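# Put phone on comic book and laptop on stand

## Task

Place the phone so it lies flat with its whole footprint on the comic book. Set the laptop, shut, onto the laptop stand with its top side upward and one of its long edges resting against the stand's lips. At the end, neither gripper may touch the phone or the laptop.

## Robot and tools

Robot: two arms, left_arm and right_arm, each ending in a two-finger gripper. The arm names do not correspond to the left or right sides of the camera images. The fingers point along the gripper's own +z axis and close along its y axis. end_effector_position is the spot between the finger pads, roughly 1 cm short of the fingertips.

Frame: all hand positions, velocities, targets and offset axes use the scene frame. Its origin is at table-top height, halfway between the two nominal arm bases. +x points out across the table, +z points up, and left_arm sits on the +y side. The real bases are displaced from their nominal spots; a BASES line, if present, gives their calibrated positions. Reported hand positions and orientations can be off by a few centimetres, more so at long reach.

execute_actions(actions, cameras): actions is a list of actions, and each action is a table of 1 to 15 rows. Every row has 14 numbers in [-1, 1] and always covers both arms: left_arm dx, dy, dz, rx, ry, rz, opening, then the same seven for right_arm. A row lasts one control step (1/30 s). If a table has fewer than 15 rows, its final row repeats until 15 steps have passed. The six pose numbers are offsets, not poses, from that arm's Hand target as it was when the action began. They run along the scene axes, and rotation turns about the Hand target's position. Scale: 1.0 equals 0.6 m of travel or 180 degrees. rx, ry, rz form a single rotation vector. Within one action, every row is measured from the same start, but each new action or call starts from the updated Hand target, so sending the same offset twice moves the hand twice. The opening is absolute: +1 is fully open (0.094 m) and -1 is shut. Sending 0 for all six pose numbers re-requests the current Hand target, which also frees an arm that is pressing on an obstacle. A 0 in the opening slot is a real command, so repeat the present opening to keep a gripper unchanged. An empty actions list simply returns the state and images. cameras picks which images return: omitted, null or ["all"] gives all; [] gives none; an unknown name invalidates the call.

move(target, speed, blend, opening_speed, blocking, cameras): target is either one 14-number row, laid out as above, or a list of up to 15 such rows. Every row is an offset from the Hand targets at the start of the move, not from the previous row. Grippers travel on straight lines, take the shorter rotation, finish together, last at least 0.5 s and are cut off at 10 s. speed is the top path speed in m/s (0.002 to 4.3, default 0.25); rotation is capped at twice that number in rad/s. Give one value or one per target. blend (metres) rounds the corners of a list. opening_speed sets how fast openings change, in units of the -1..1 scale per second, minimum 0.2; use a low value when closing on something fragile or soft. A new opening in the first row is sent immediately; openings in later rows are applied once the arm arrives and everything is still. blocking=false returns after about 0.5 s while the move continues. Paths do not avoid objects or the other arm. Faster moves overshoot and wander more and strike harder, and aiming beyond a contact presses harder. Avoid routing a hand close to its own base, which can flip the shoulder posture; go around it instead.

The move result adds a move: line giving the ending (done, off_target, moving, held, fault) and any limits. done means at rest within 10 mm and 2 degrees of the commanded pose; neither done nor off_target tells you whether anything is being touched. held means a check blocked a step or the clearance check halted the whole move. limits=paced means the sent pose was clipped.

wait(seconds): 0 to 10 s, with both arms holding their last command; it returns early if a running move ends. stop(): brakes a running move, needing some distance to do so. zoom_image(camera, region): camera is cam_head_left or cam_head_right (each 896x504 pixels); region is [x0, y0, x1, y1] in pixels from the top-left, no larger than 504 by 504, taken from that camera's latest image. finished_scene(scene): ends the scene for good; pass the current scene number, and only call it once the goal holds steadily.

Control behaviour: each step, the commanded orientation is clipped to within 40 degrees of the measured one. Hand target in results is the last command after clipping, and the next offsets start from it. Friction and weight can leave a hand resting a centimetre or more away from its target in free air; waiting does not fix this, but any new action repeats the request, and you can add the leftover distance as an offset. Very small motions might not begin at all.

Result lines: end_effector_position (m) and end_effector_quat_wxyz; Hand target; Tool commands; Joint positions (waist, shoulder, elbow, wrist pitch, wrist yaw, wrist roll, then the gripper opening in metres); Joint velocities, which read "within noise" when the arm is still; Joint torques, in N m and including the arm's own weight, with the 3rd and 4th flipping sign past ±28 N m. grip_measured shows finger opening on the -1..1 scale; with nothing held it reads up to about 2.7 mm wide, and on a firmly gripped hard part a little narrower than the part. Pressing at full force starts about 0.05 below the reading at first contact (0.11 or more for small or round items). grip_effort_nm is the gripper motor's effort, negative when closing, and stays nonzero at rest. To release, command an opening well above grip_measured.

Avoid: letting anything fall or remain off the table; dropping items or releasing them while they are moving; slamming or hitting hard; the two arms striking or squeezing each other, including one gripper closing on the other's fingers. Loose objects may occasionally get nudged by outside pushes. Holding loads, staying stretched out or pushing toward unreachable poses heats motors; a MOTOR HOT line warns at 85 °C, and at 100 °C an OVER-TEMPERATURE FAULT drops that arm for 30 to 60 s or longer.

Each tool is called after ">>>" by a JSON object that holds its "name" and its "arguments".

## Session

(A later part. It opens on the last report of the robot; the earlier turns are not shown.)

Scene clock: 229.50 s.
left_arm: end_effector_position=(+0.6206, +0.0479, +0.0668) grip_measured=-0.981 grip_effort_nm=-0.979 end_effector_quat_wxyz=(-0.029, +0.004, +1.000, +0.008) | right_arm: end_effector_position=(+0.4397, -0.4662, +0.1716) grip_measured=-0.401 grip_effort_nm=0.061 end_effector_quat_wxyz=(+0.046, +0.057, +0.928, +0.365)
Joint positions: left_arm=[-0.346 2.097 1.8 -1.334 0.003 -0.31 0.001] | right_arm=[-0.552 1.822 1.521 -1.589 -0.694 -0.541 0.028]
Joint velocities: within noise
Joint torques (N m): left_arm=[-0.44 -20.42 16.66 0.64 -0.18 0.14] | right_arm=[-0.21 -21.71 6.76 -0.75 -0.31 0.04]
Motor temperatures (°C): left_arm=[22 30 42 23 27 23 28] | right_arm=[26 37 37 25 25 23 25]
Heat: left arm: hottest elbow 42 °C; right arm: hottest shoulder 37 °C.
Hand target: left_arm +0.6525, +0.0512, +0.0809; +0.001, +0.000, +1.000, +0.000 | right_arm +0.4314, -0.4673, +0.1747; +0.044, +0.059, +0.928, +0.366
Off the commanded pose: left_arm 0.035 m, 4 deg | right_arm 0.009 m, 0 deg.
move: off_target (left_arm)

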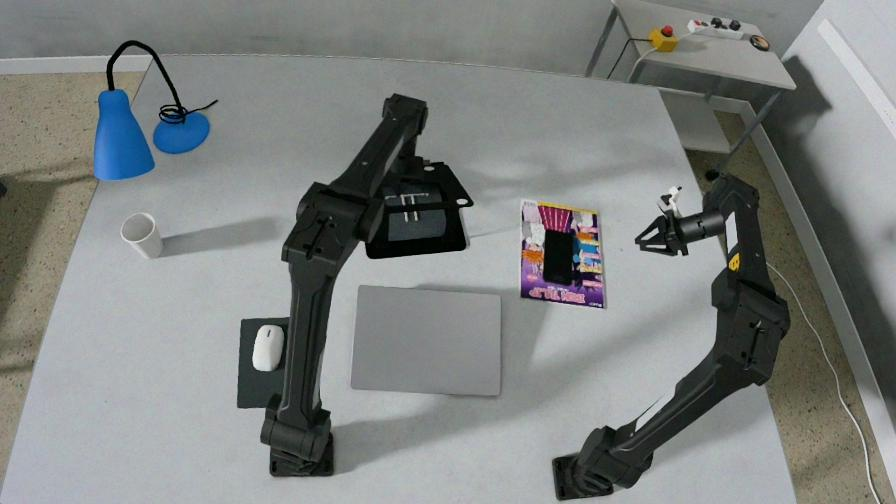

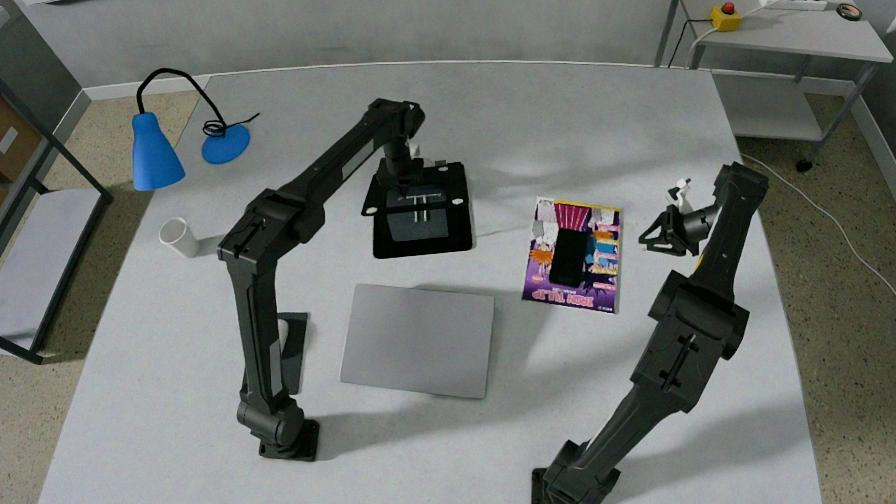

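>>> {"name": "move", "arguments": {"target": [[-0.08,0.0,0.03,0,0,0,-1,0,0,0,0,0,0,-0.4],[-0.12,-0.12,0.035,0,0,0,-1,0,0,0,0,0,0,-0.4],[-0.245,-0.15,0.035,0,0,0,-1,0,0,0,0,0,0,-0.4]], "speed": 0.1}}

>>> {"name": "zoom_image", "arguments": {"camera": "cam_head_left", "region": [320, 150, 520, 310]}}

>>> {"name": "zoom_image", "arguments": {"camera": "cam_head_right", "region": [320, 150, 520, 310]}}

Scene clock: 240.43 s.
left_arm: end_effector_position=(+0.5173, -0.0294, +0.0947) grip_measured=-0.981 grip_effort_nm=-0.979 end_effector_quat_wxyz=(-0.003, -0.007, +1.000, +0.003) | right_arm: end_effector_position=(+0.4397, -0.4662, +0.1716) grip_measured=-0.401 grip_effort_nm=0.056 end_effector_quat_wxyz=(+0.046, +0.057, +0.928, +0.365)
Joint positions: left_arm=[-0.539 1.876 1.527 -1.229 -0.003 -0.524 0.001] | right_arm=[-0.552 1.822 1.521 -1.589 -0.694 -0.541 0.028]
Joint velocities: within noise
Joint torques (N m): left_arm=[-3.43 -21.42 7.94 0.2 0.07 -0.11] | right_arm=[-0.21 -21.71 6.76 -0.73 -0.32 0.04]
Motor temperatures (°C): left_arm=[22 30 42 23 27 23 29] | right_arm=[26 38 37 25 25 23 25]
Heat: left arm: hottest elbow 42 °C; right arm: hottest shoulder 38 °C.
Hand target: left_arm +0.5054, -0.0389, +0.1018; +0.001, +0.000, +1.000, +0.000 | right_arm +0.4314, -0.4673, +0.1747; +0.044, +0.059, +0.928, +0.366
Off the commanded pose: left_arm 0.017 m, 1 deg | right_arm 0.009 m, 0 deg.
move: off_target (left_arm)

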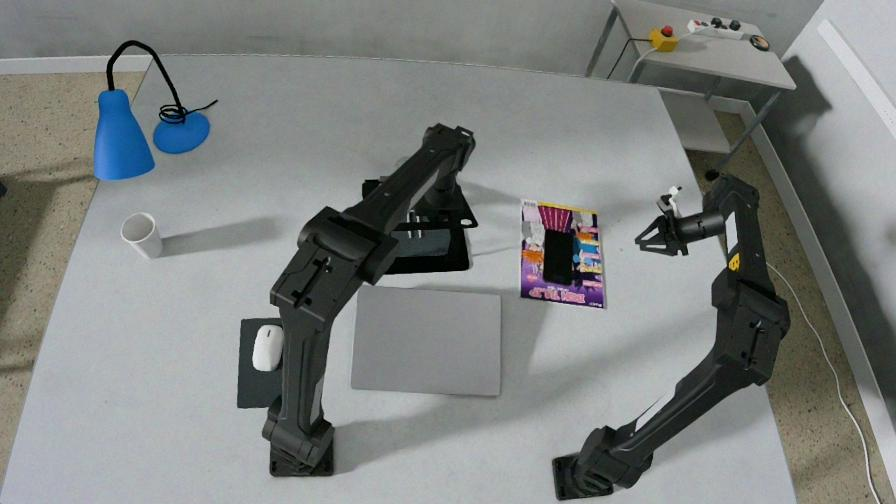

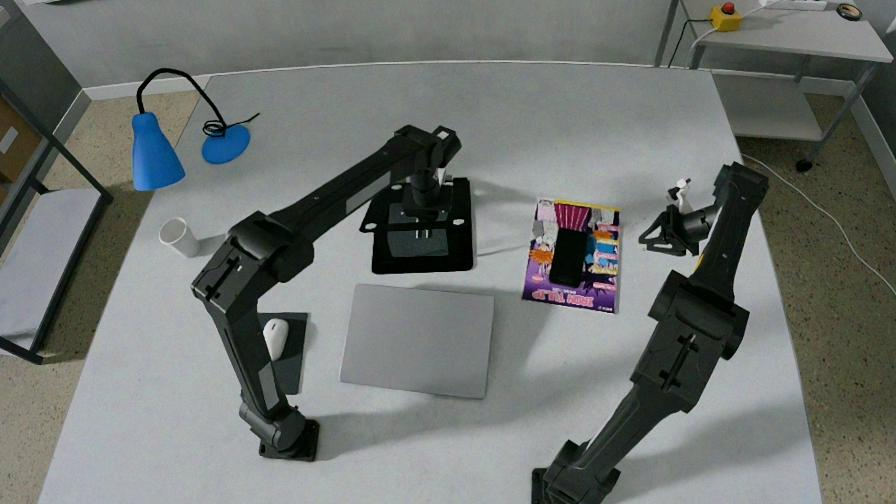

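Scaled by 2.520.

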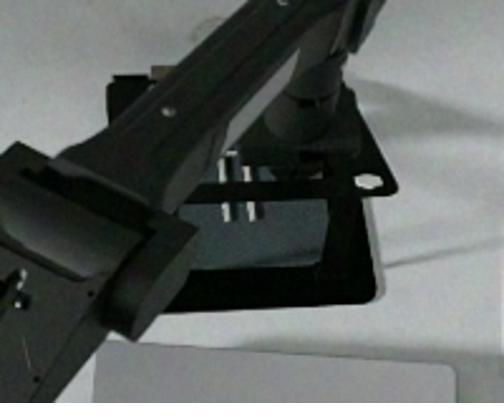

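Scaled by 2.520.

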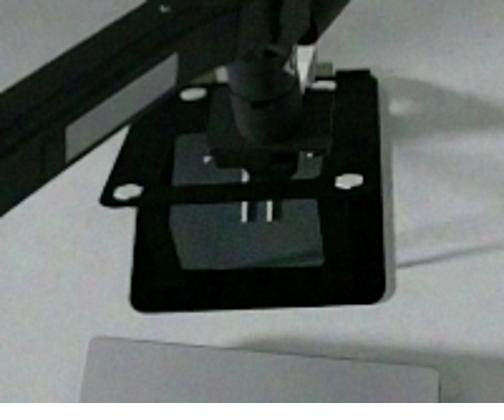

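>>> {"name": "move", "arguments": {"target": [[-0.07,0.02,0.0,0,0,0,-1,0,0,0,0,0,0,-0.4],[-0.04,0.02,0.0,0,0,0,-1,0,0,0,0,0,0,-0.4],[-0.03,0.02,0.2,0,0,0,-1,0,0,0,0,0,0,-0.4]], "speed": 0.1}}

>>> {"name": "zoom_image", "arguments": {"camera": "cam_head_left", "region": [320, 150, 520, 310]}}

>>> {"name": "zoom_image", "arguments": {"camera": "cam_head_right", "region": [320, 150, 520, 310]}}

Scene clock: 247.50 s.
left_arm: end_effector_position=(+0.4726, -0.0165, +0.1856) grip_measured=-0.981 grip_effort_nm=-0.974 end_effector_quat_wxyz=(-0.033, -0.004, +0.999, +0.021) | right_arm: end_effector_position=(+0.4397, -0.4662, +0.1716) grip_measured=-0.401 grip_effort_nm=0.056 end_effector_quat_wxyz=(+0.046, +0.057, +0.928, +0.365)
Joint positions: left_arm=[-0.559 1.746 1.585 -1.489 -0.003 -0.539 0.001] | right_arm=[-0.552 1.822 1.521 -1.589 -0.694 -0.541 0.028]
Joint velocities: within noise
Joint torques (N m): left_arm=[-1.67 -20.19 16.32 -0.09 0.02 0.04] | right_arm=[-0.21 -21.77 6.78 -0.76 -0.32 0.03]
Motor temperatures (°C): left_arm=[22 30 41 23 27 23 29] | right_arm=[26 38 37 25 25 23 25]
Heat: left arm: hottest elbow 41 °C; right arm: hottest shoulder 38 °C.
Hand target: left_arm +0.4875, -0.0268, +0.2219; +0.001, +0.000, +1.000, +0.000 | right_arm +0.4314, -0.4673, +0.1747; +0.044, +0.059, +0.928, +0.366
Off the commanded pose: left_arm 0.041 m, 5 deg | right_arm 0.009 m, 0 deg.
move: off_target (left_arm)

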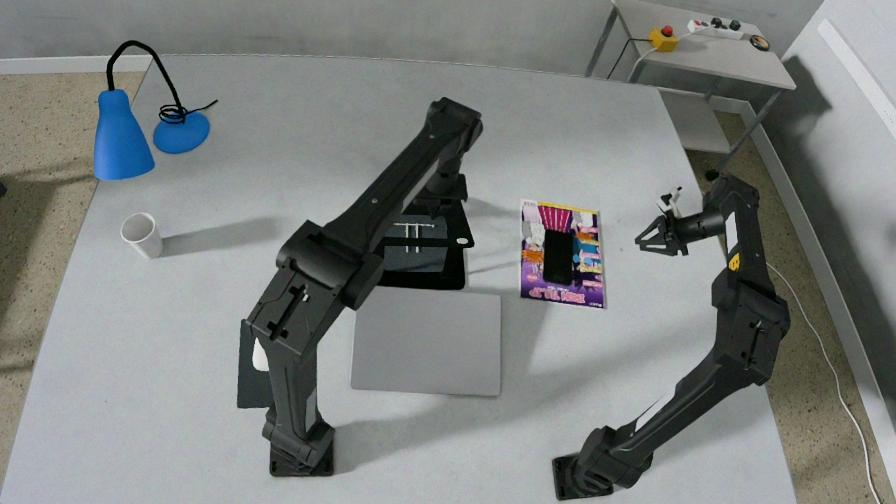

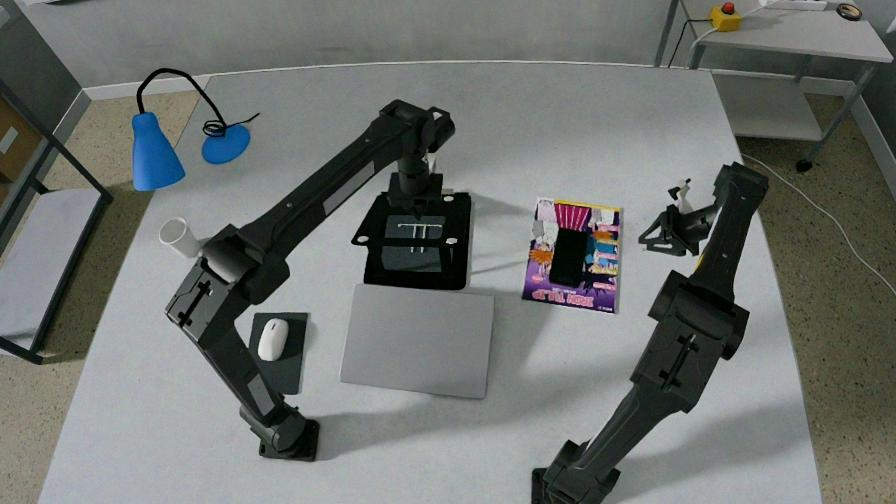

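Scaled by 2.520.

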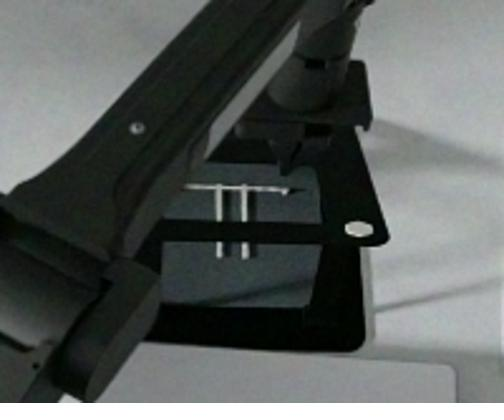

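Scaled by 2.520.

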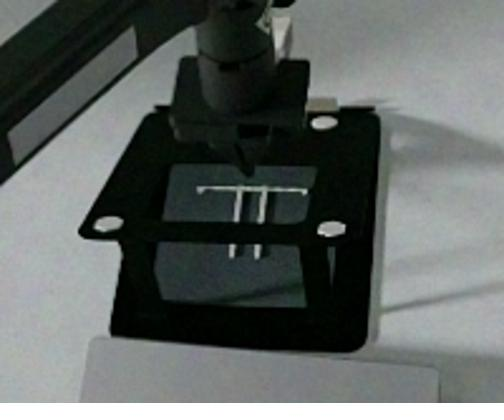

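>>> {"name": "move", "arguments": {"target": [[0,0,0.06,0,0,0,-1,0,0,0.08,0,0,0,-0.4],[-0.42,0.378,0.02,-0.25,0,0,0.49,-0.31,0.36,0.042,0.011,0.0115,0.045,0.49]], "speed": 0.2, "blend": 0.03}}

>>> {"name": "zoom_image", "arguments": {"camera": "cam_head_left", "region": [280, 220, 580, 440]}}

Scene clock: 261.10 s.
left_arm: end_effector_position=(+0.2410, +0.1974, +0.2341) grip_measured=+0.487 grip_effort_nm=0.129 end_effector_quat_wxyz=(+0.037, -0.013, +0.933, -0.357) | right_arm: end_effector_position=(+0.2497, -0.2554, +0.2030) grip_measured=+0.488 grip_effort_nm=0.066 end_effector_quat_wxyz=(+0.002, +0.003, +0.924, +0.383)
Joint positions: left_arm=[0.31 0.91 0.813 -1.671 0.712 0.386 0.07] | right_arm=[-0.243 1.168 0.879 -1.504 -0.76 -0.32 0.07]
Joint velocities: within noise
Joint torques (N m): left_arm=[0.21 -5.42 9.02 -0.38 0.33 0.13] | right_arm=[1.32 -9.29 6.89 0.12 -0.46 0.17]
Motor temperatures (°C): left_arm=[22 30 41 23 27 23 29] | right_arm=[26 38 37 25 25 23 25]
Heat: left arm: hottest elbow 41 °C; right arm: hottest shoulder 38 °C.
Hand target: left_arm +0.2355, +0.2000, +0.2339; +0.001, +0.000, +0.924, -0.383 | right_arm +0.2455, -0.2514, +0.1999; +0.001, +0.001, +0.924, +0.383
Off the commanded pose: left_arm 0.006 m, 5 deg | right_arm 0.007 m, 0 deg.
joint sent to its limit (left arm) — joint 4 (wrist pitch), lower limit. The joint targets are off in orientation, not in position.
move: off_target (left_arm); blend cut to 0.024 m at target 1; target 2's new opening was sent with left_arm's hand 0.006 m and 5 deg from that target

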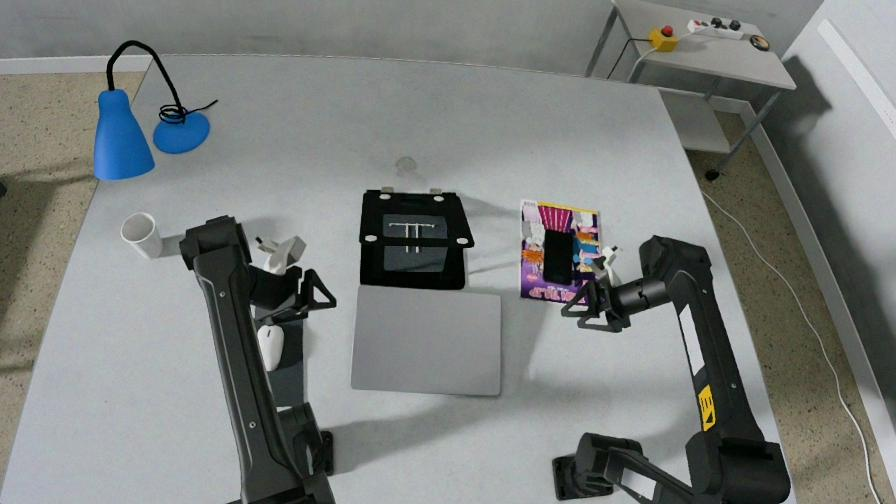

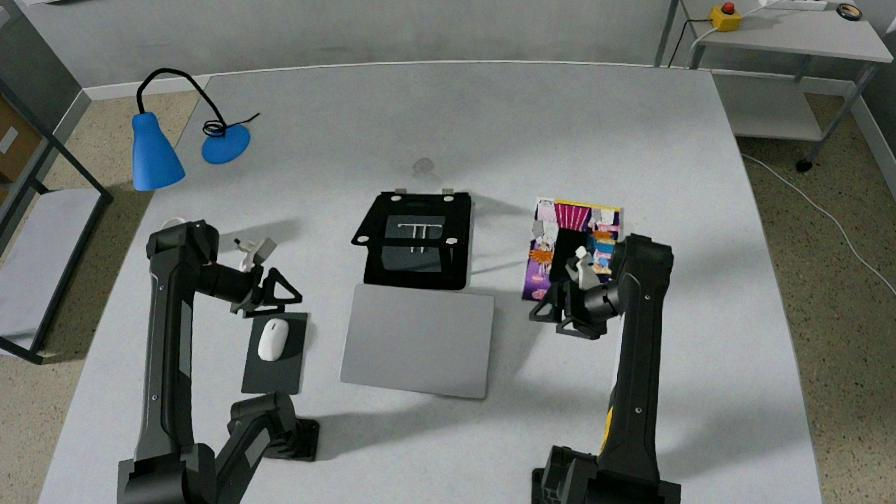

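Scaled by 1.680.

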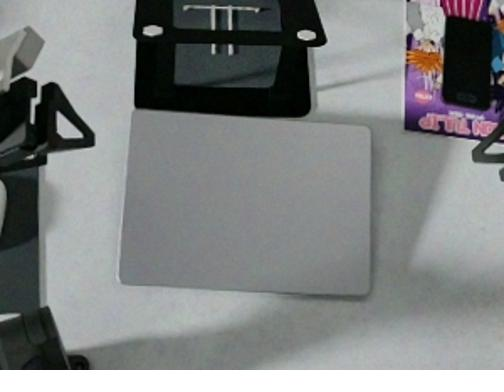

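>>> {"name": "move", "arguments": {"target": [[0,-0.05,-0.25,0,0,0,0.49,0,0.09,-0.2,0,0,0,0.49],[0,-0.055,-0.335,0,0,0,0.49,0,0.1,-0.28,0,0,0,0.49]], "speed": 0.15, "blend": 0.02}}

>>> {"name": "zoom_image", "arguments": {"camera": "cam_head_left", "region": [280, 220, 580, 440]}}

>>> {"name": "zoom_image", "arguments": {"camera": "cam_head_right", "region": [280, 220, 580, 440]}}

Scene clock: 267.50 s.
left_arm: end_effector_position=(+0.2391, +0.1713, +0.0365) grip_measured=+0.488 grip_effort_nm=0.129 end_effector_quat_wxyz=(+0.009, -0.001, +0.925, -0.380) | right_arm: end_effector_position=(+0.2515, -0.1954, +0.0400) grip_measured=+0.489 grip_effort_nm=0.066 end_effector_quat_wxyz=(+0.014, -0.001, +0.924, +0.382)
Joint positions: left_arm=[0.21 1.251 0.427 -0.954 0.758 0.32 0.07] | right_arm=[-0.03 1.376 0.555 -0.74 -0.784 -0.023 0.07]
Joint velocities: within noise
Joint torques (N m): left_arm=[-3.49 -5.19 5.85 0.32 0.57 -0.06] | right_arm=[1.38 -7.82 5.2 0.53 -0.49 0.12]
Motor temperatures (°C): left_arm=[22 29 40 23 27 23 28] | right_arm=[26 38 37 25 25 23 25]
Heat: left arm: hottest elbow 40 °C; right arm: hottest shoulder 38 °C.
Hand target: left_arm +0.2355, +0.1670, +0.0329; +0.001, +0.000, +0.924, -0.383 | right_arm +0.2454, -0.1913, +0.0318; +0.000, +0.001, +0.924, +0.383
Off the commanded pose: left_arm 0.007 m, 1 deg | right_arm 0.011 m, 2 deg.
move: off_target (right_arm)

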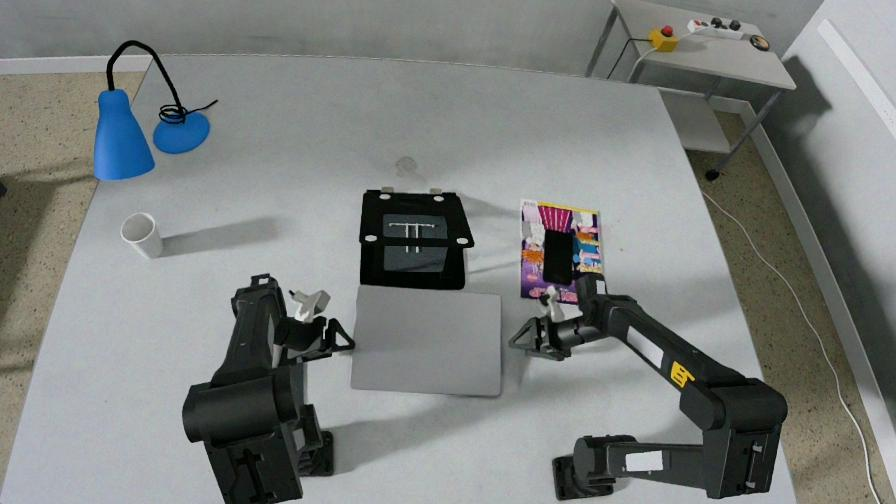

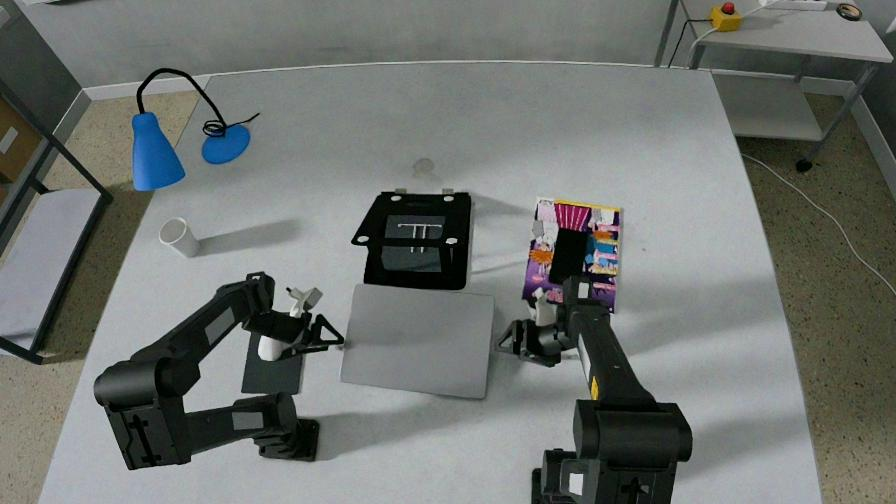

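Scaled by 1.680.

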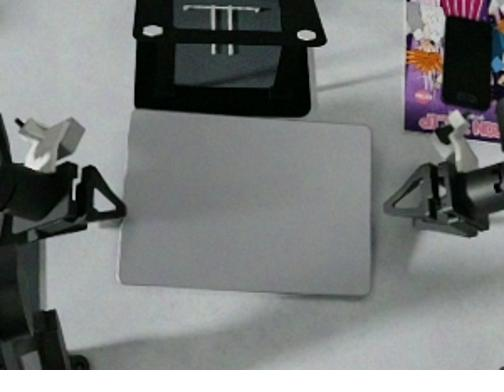

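Scaled by 1.680.

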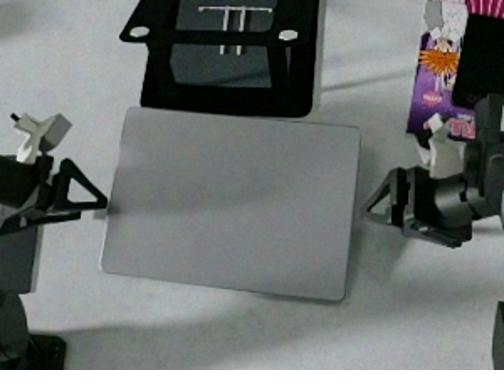

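>>> {"name": "move", "arguments": {"target": [[0.012,0.0,-0.01,0,0,0,0.49,0.012,0.0,-0.01,0,0,0,0.49],[0.012,-0.088,-0.006,0,0,0,0.49,0.012,0.128,-0.006,0,0,0,0.49]], "speed": 0.06}}

>>> {"name": "zoom_image", "arguments": {"camera": "cam_head_left", "region": [280, 220, 580, 440]}}

>>> {"name": "zoom_image", "arguments": {"camera": "cam_head_right", "region": [280, 220, 580, 440]}}

Scene clock: 276.17 s.
left_arm: end_effector_position=(+0.2486, +0.1176, +0.0318) grip_measured=+0.488 grip_effort_nm=0.129 end_effector_quat_wxyz=(+0.003, -0.005, +0.923, -0.384) | right_arm: end_effector_position=(+0.2612, -0.1167, +0.0365) grip_measured=+0.489 grip_effort_nm=0.066 end_effector_quat_wxyz=(+0.010, +0.001, +0.922, +0.386)
Joint positions: left_arm=[-0.041 1.227 0.392 -0.711 0.788 -0.033 0.07] | right_arm=[0.236 1.398 0.549 -0.458 -0.758 0.349 0.07]
Joint velocities: within noise
Joint torques (N m): left_arm=[-2.08 -7.24 5.52 1.07 0.32 -0.05] | right_arm=[1.49 -9.41 4.93 1.02 -0.22 0.16]
Motor temperatures (°C): left_arm=[22 29 39 23 27 23 28] | right_arm=[26 38 37 25 25 23 25]
Heat: left arm: hottest elbow 39 °C; right arm: hottest shoulder 38 °C.
Hand target: left_arm +0.2427, +0.1142, +0.0293; +0.001, -0.001, +0.924, -0.383 | right_arm +0.2526, -0.1145, +0.0283; +0.000, +0.001, +0.924, +0.383
Off the commanded pose: left_arm 0.007 m, 1 deg | right_arm 0.012 m, 1 deg.
move: off_target (right_arm)

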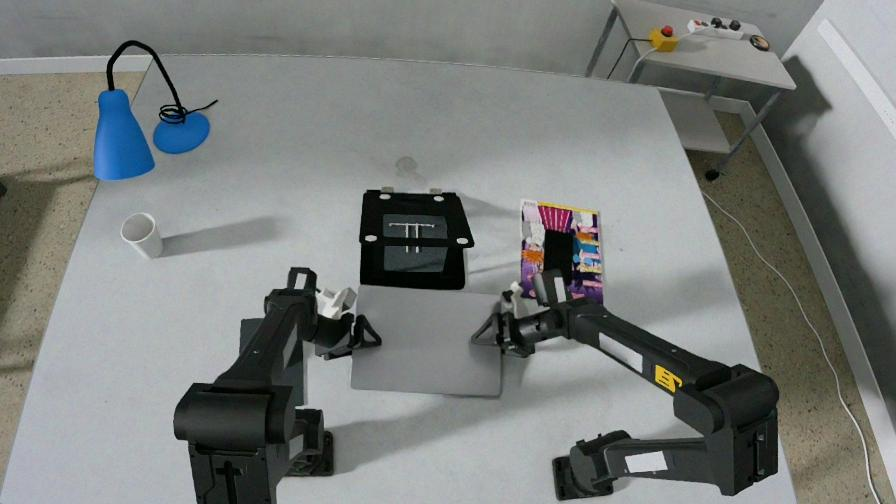

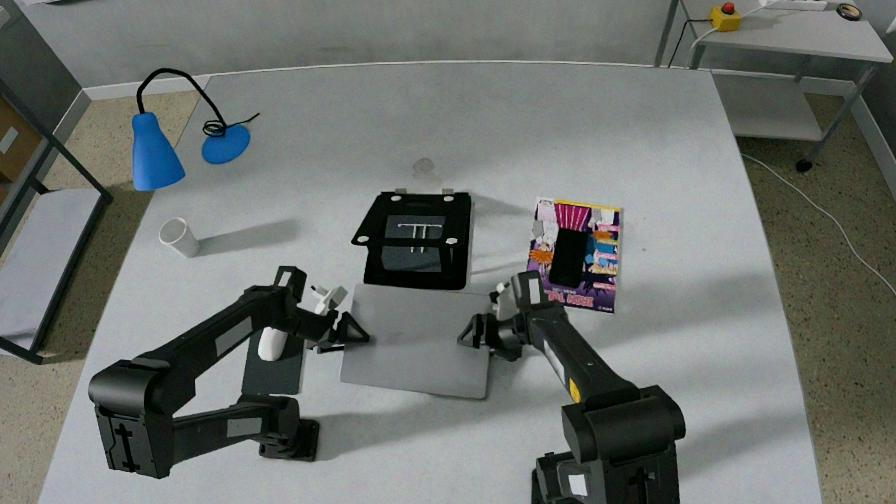

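Scaled by 1.680.

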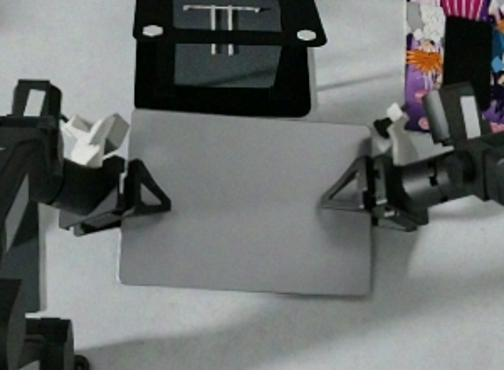

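Scaled by 1.680.

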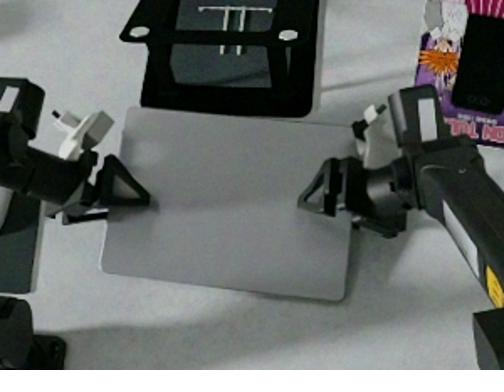

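>>> {"name": "move", "arguments": {"target": [[0,-0.03,0.06,0,0,0,0.3,0,0.03,0.06,0,0,0,0.3]], "speed": 0.05, "opening_speed": 0.2}}

>>> {"name": "zoom_image", "arguments": {"camera": "cam_head_left", "region": [280, 220, 580, 440]}}

Scene clock: 279.73 s.
left_arm: end_effector_position=(+0.2382, +0.1133, +0.0458) grip_measured=+0.304 grip_effort_nm=-0.193 end_effector_quat_wxyz=(-0.006, -0.019, +0.933, -0.360) | right_arm: end_effector_position=(+0.2513, -0.1205, +0.0408) grip_measured=+0.303 grip_effort_nm=-0.173 end_effector_quat_wxyz=(-0.005, +0.026, +0.934, +0.357)
Joint positions: left_arm=[-0.094 1.12 0.392 -0.782 0.734 -0.129 0.061] | right_arm=[0.257 1.349 0.549 -0.532 -0.697 0.404 0.061]
Joint velocities: within noise
Joint torques (N m): left_arm=[-4.72 -8.41 9.69 0.12 2.2 -0.16] | right_arm=[3.96 -12.45 8.14 0.54 -1.84 0.33]
Motor temperatures (°C): left_arm=[22 29 39 23 28 23 28] | right_arm=[26 37 37 25 25 23 25]
Heat: left arm: hottest elbow 39 °C; right arm: hottest shoulder 37 °C.
Hand target: left_arm +0.2428, +0.0962, +0.0654; +0.001, -0.001, +0.924, -0.383 | right_arm +0.2526, -0.0965, +0.0642; +0.000, +0.001, +0.924, +0.383
Off the commanded pose: left_arm 0.026 m, 4 deg | right_arm 0.034 m, 4 deg.
move: off_target (left_arm, right_arm)

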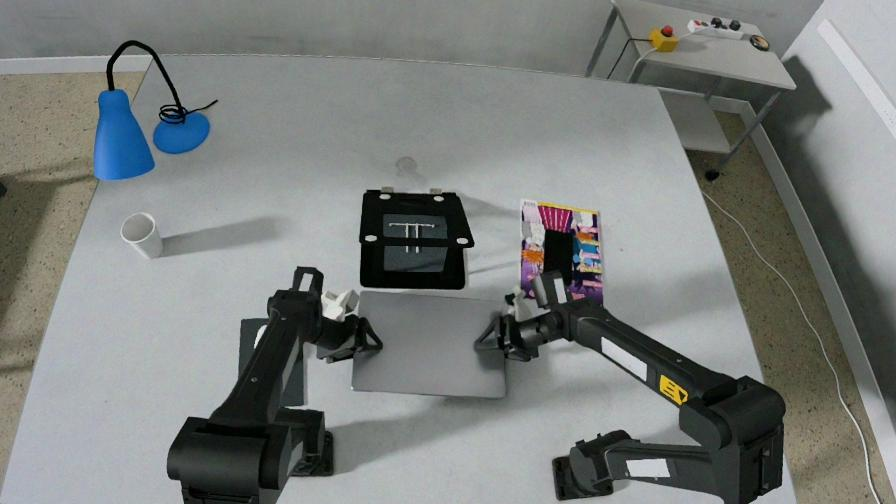

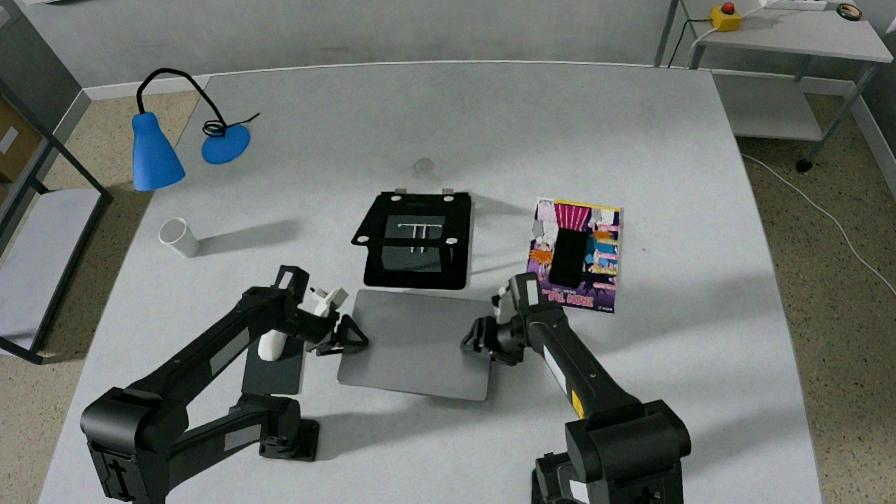

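Scaled by 1.680.

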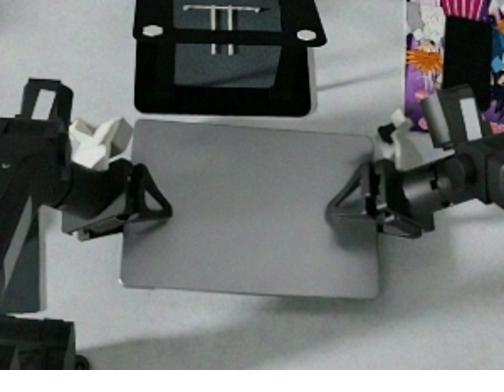

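>>> {"name": "move", "arguments": {"target": [[0.02,0.0,0.06,0,0,0,0.2,0.02,0.0,0.08,0,0,0,0.2]], "speed": 0.05, "opening_speed": 0.2}}

>>> {"name": "zoom_image", "arguments": {"camera": "cam_head_left", "region": [280, 220, 580, 440]}}

Scene clock: 283.33 s.
left_arm: end_effector_position=(+0.2170, +0.1126, +0.0591) grip_measured=+0.204 grip_effort_nm=-0.173 end_effector_quat_wxyz=(-0.045, -0.033, +0.932, -0.359) | right_arm: end_effector_position=(+0.2305, -0.1250, +0.0648) grip_measured=+0.203 grip_effort_nm=-0.164 end_effector_quat_wxyz=(-0.044, +0.043, +0.935, +0.349)
Joint positions: left_arm=[-0.101 1.063 0.402 -0.926 0.74 -0.136 0.057] | right_arm=[0.257 1.266 0.57 -0.718 -0.704 0.412 0.057]
Joint velocities: within noise
Joint torques (N m): left_arm=[-3.72 -7.47 16.73 -0.13 2.04 0] | right_arm=[3.08 -11.81 13.65 0.47 -1.72 0.1]
Motor temperatures (°C): left_arm=[22 28 39 23 29 23 28] | right_arm=[26 37 38 25 26 23 25]
Heat: left arm: hottest elbow 39 °C; right arm: hottest elbow 38 °C.
Hand target: left_arm +0.2547, +0.0962, +0.1013; +0.001, -0.001, +0.924, -0.383 | right_arm +0.2647, -0.0965, +0.1123; +0.000, +0.001, +0.924, +0.383
Off the commanded pose: left_arm 0.059 m, 7 deg | right_arm 0.065 m, 8 deg.
move: off_target (left_arm, right_arm)

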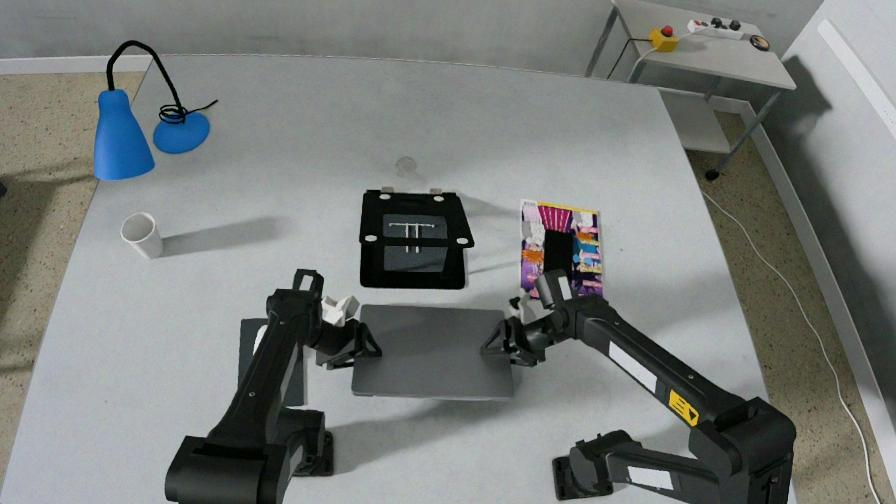

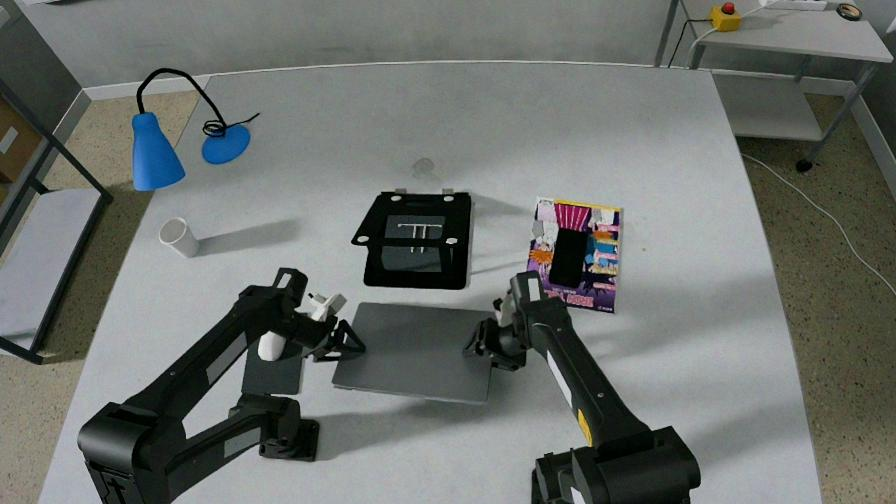

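Scaled by 1.680.

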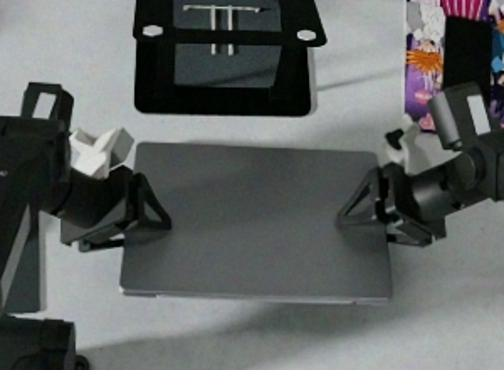

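>>> {"name": "move", "arguments": {"target": [[0.0,-0.01,0.05,-0.094,0,0,0.0,0.0,0.02,0.04,0.094,0,0,0.0]], "speed": 0.06, "opening_speed": 0.2}}

>>> {"name": "zoom_image", "arguments": {"camera": "cam_head_left", "region": [280, 220, 580, 440]}}

>>> {"name": "zoom_image", "arguments": {"camera": "cam_head_right", "region": [280, 220, 580, 440]}}

Scene clock: 289.27 s.
left_arm: end_effector_position=(+0.2202, +0.1084, +0.0861) grip_measured=+0.005 grip_effort_nm=-0.252 end_effector_quat_wxyz=(-0.040, -0.048, +0.879, -0.473) | right_arm: end_effector_position=(+0.2583, -0.1092, +0.1095) grip_measured=+0.004 grip_effort_nm=-0.203 end_effector_quat_wxyz=(-0.019, +0.054, +0.871, +0.488)
Joint positions: left_arm=[0.022 1.098 0.402 -0.996 0.985 0.005 0.047] | right_arm=[0.183 1.258 0.57 -0.555 -0.986 0.49 0.047]
Joint velocities: within noise
Joint torques (N m): left_arm=[-4.01 -6.53 16.12 -0.32 4.21 0.38] | right_arm=[4.19 -10.64 9.65 2.03 -2.02 0.04]
Motor temperatures (°C): left_arm=[22 28 39 23 34 23 28] | right_arm=[26 37 40 25 29 23 25]
Heat: left arm: hottest elbow 39 °C; right arm: hottest elbow 40 °C.
Hand target: left_arm +0.2547, +0.0902, +0.1313; +0.001, +0.000, +0.857, -0.515 | right_arm +0.2647, -0.0845, +0.1363; +0.000, +0.001, +0.857, +0.515
Off the commanded pose: left_arm 0.060 m, 9 deg | right_arm 0.037 m, 7 deg.
move: off_target (left_arm, right_arm)

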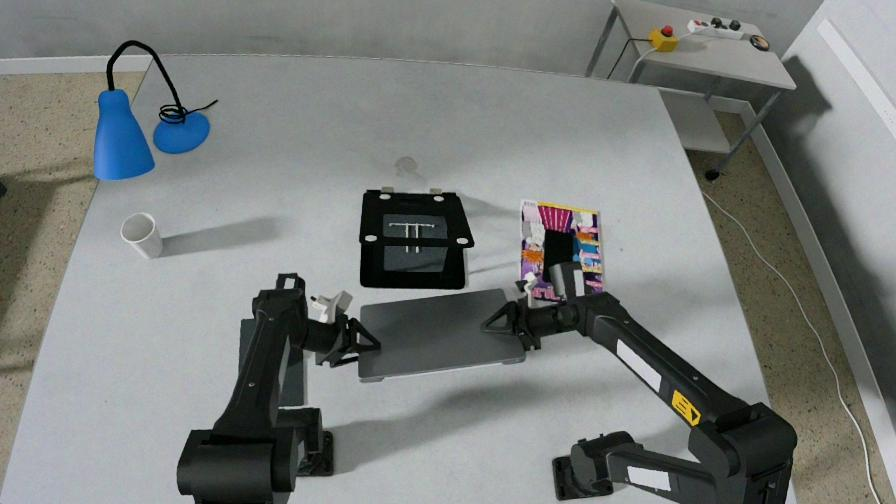

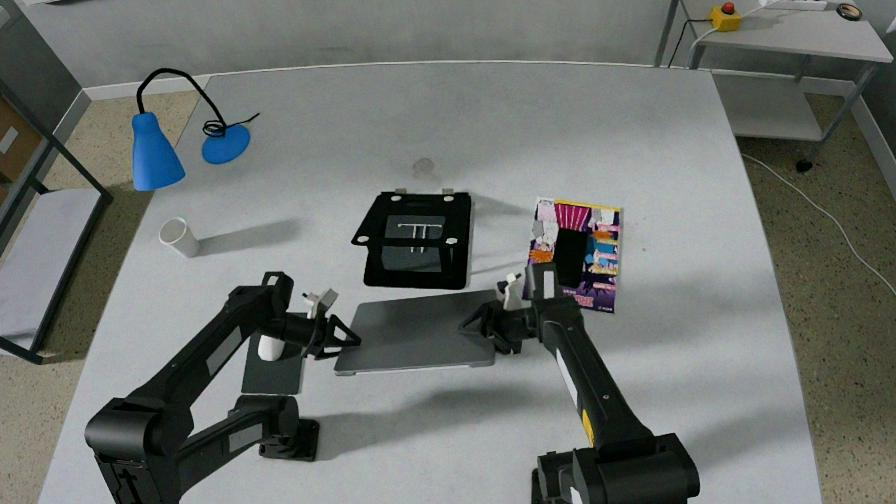

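Scaled by 1.680.

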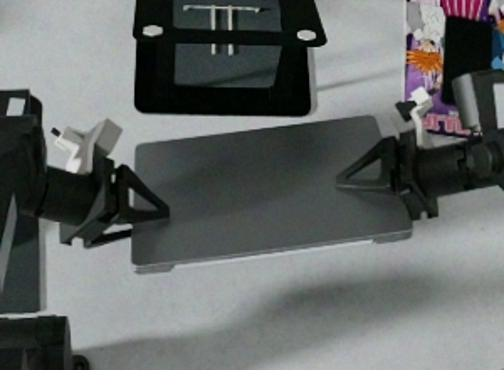

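Scaled by 1.680.

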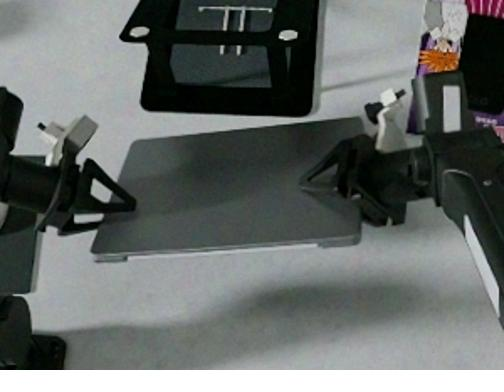

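>>> {"name": "move", "arguments": {"target": [[0.04,-0.01,0.05,-0.03,0,0,-0.15,-0.01,0.01,-0.01,0.03,0,0,-0.15]], "speed": 0.06, "opening_speed": 0.2}}

>>> {"name": "zoom_image", "arguments": {"camera": "cam_head_left", "region": [280, 220, 580, 440]}}

>>> {"name": "zoom_image", "arguments": {"camera": "cam_head_right", "region": [280, 220, 580, 440]}}

Scene clock: 294.43 s.
left_arm: end_effector_position=(+0.2503, +0.1102, +0.1130) grip_measured=-0.144 grip_effort_nm=-0.286 end_effector_quat_wxyz=(-0.027, -0.055, +0.856, -0.513) | right_arm: end_effector_position=(+0.2680, -0.1088, +0.1175) grip_measured=-0.145 grip_effort_nm=-0.300 end_effector_quat_wxyz=(+0.002, +0.064, +0.843, +0.534)
Joint positions: left_arm=[0.061 1.152 0.483 -1.047 1.074 0.047 0.04] | right_arm=[0.156 1.258 0.529 -0.376 -1.069 0.593 0.04]
Joint velocities: within noise
Joint torques (N m): left_arm=[-6.01 -7.59 16.28 -0.72 4.47 0.2] | right_arm=[6.01 -8.94 7.88 2.1 -1.99 -0.16]
Motor temperatures (°C): left_arm=[22 28 40 23 41 24 28] | right_arm=[26 37 41 25 30 23 25]
Heat: left arm: hottest wrist yaw 41 °C; right arm: hottest elbow 41 °C.
Hand target: left_arm +0.2787, +0.0842, +0.1613; +0.000, -0.001, +0.832, -0.554 | right_arm +0.2585, -0.0785, +0.1301; +0.000, +0.001, +0.832, +0.554
Off the commanded pose: left_arm 0.062 m, 9 deg | right_arm 0.034 m, 8 deg.
move: off_target (left_arm, right_arm)

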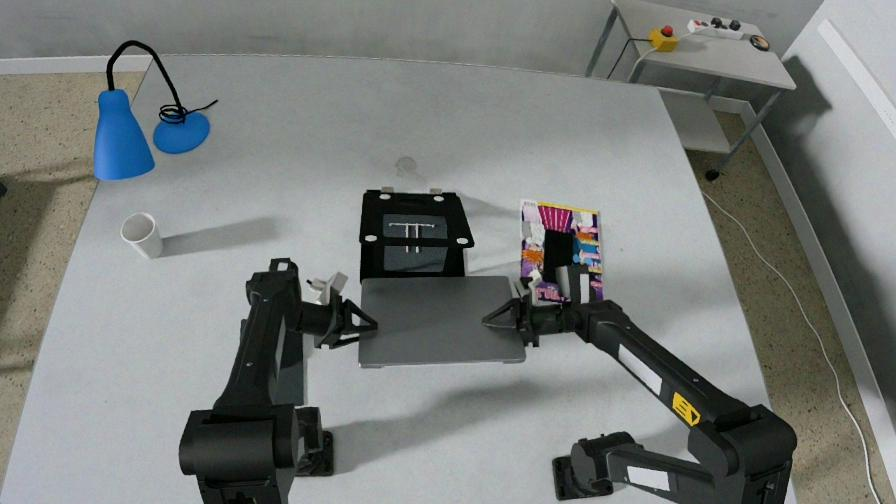

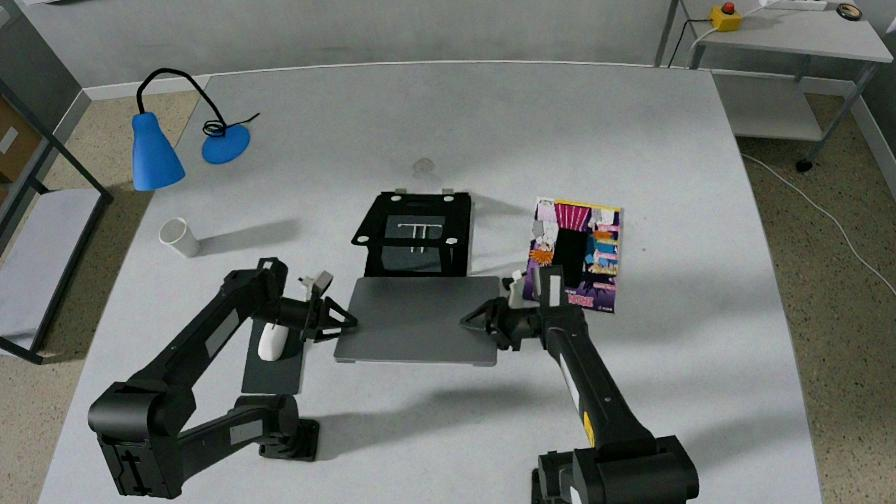

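Scaled by 1.680.

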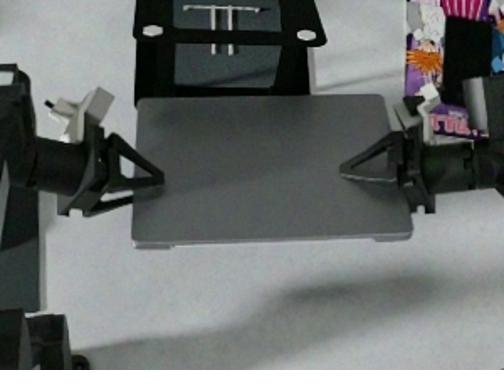

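Scaled by 1.680.

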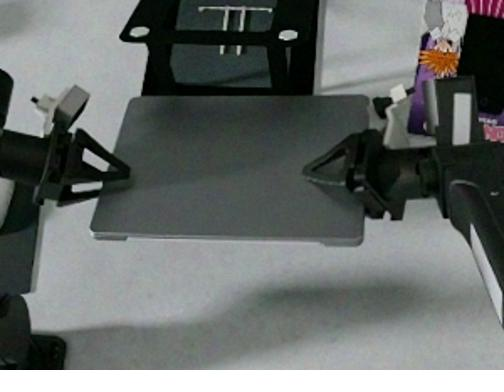

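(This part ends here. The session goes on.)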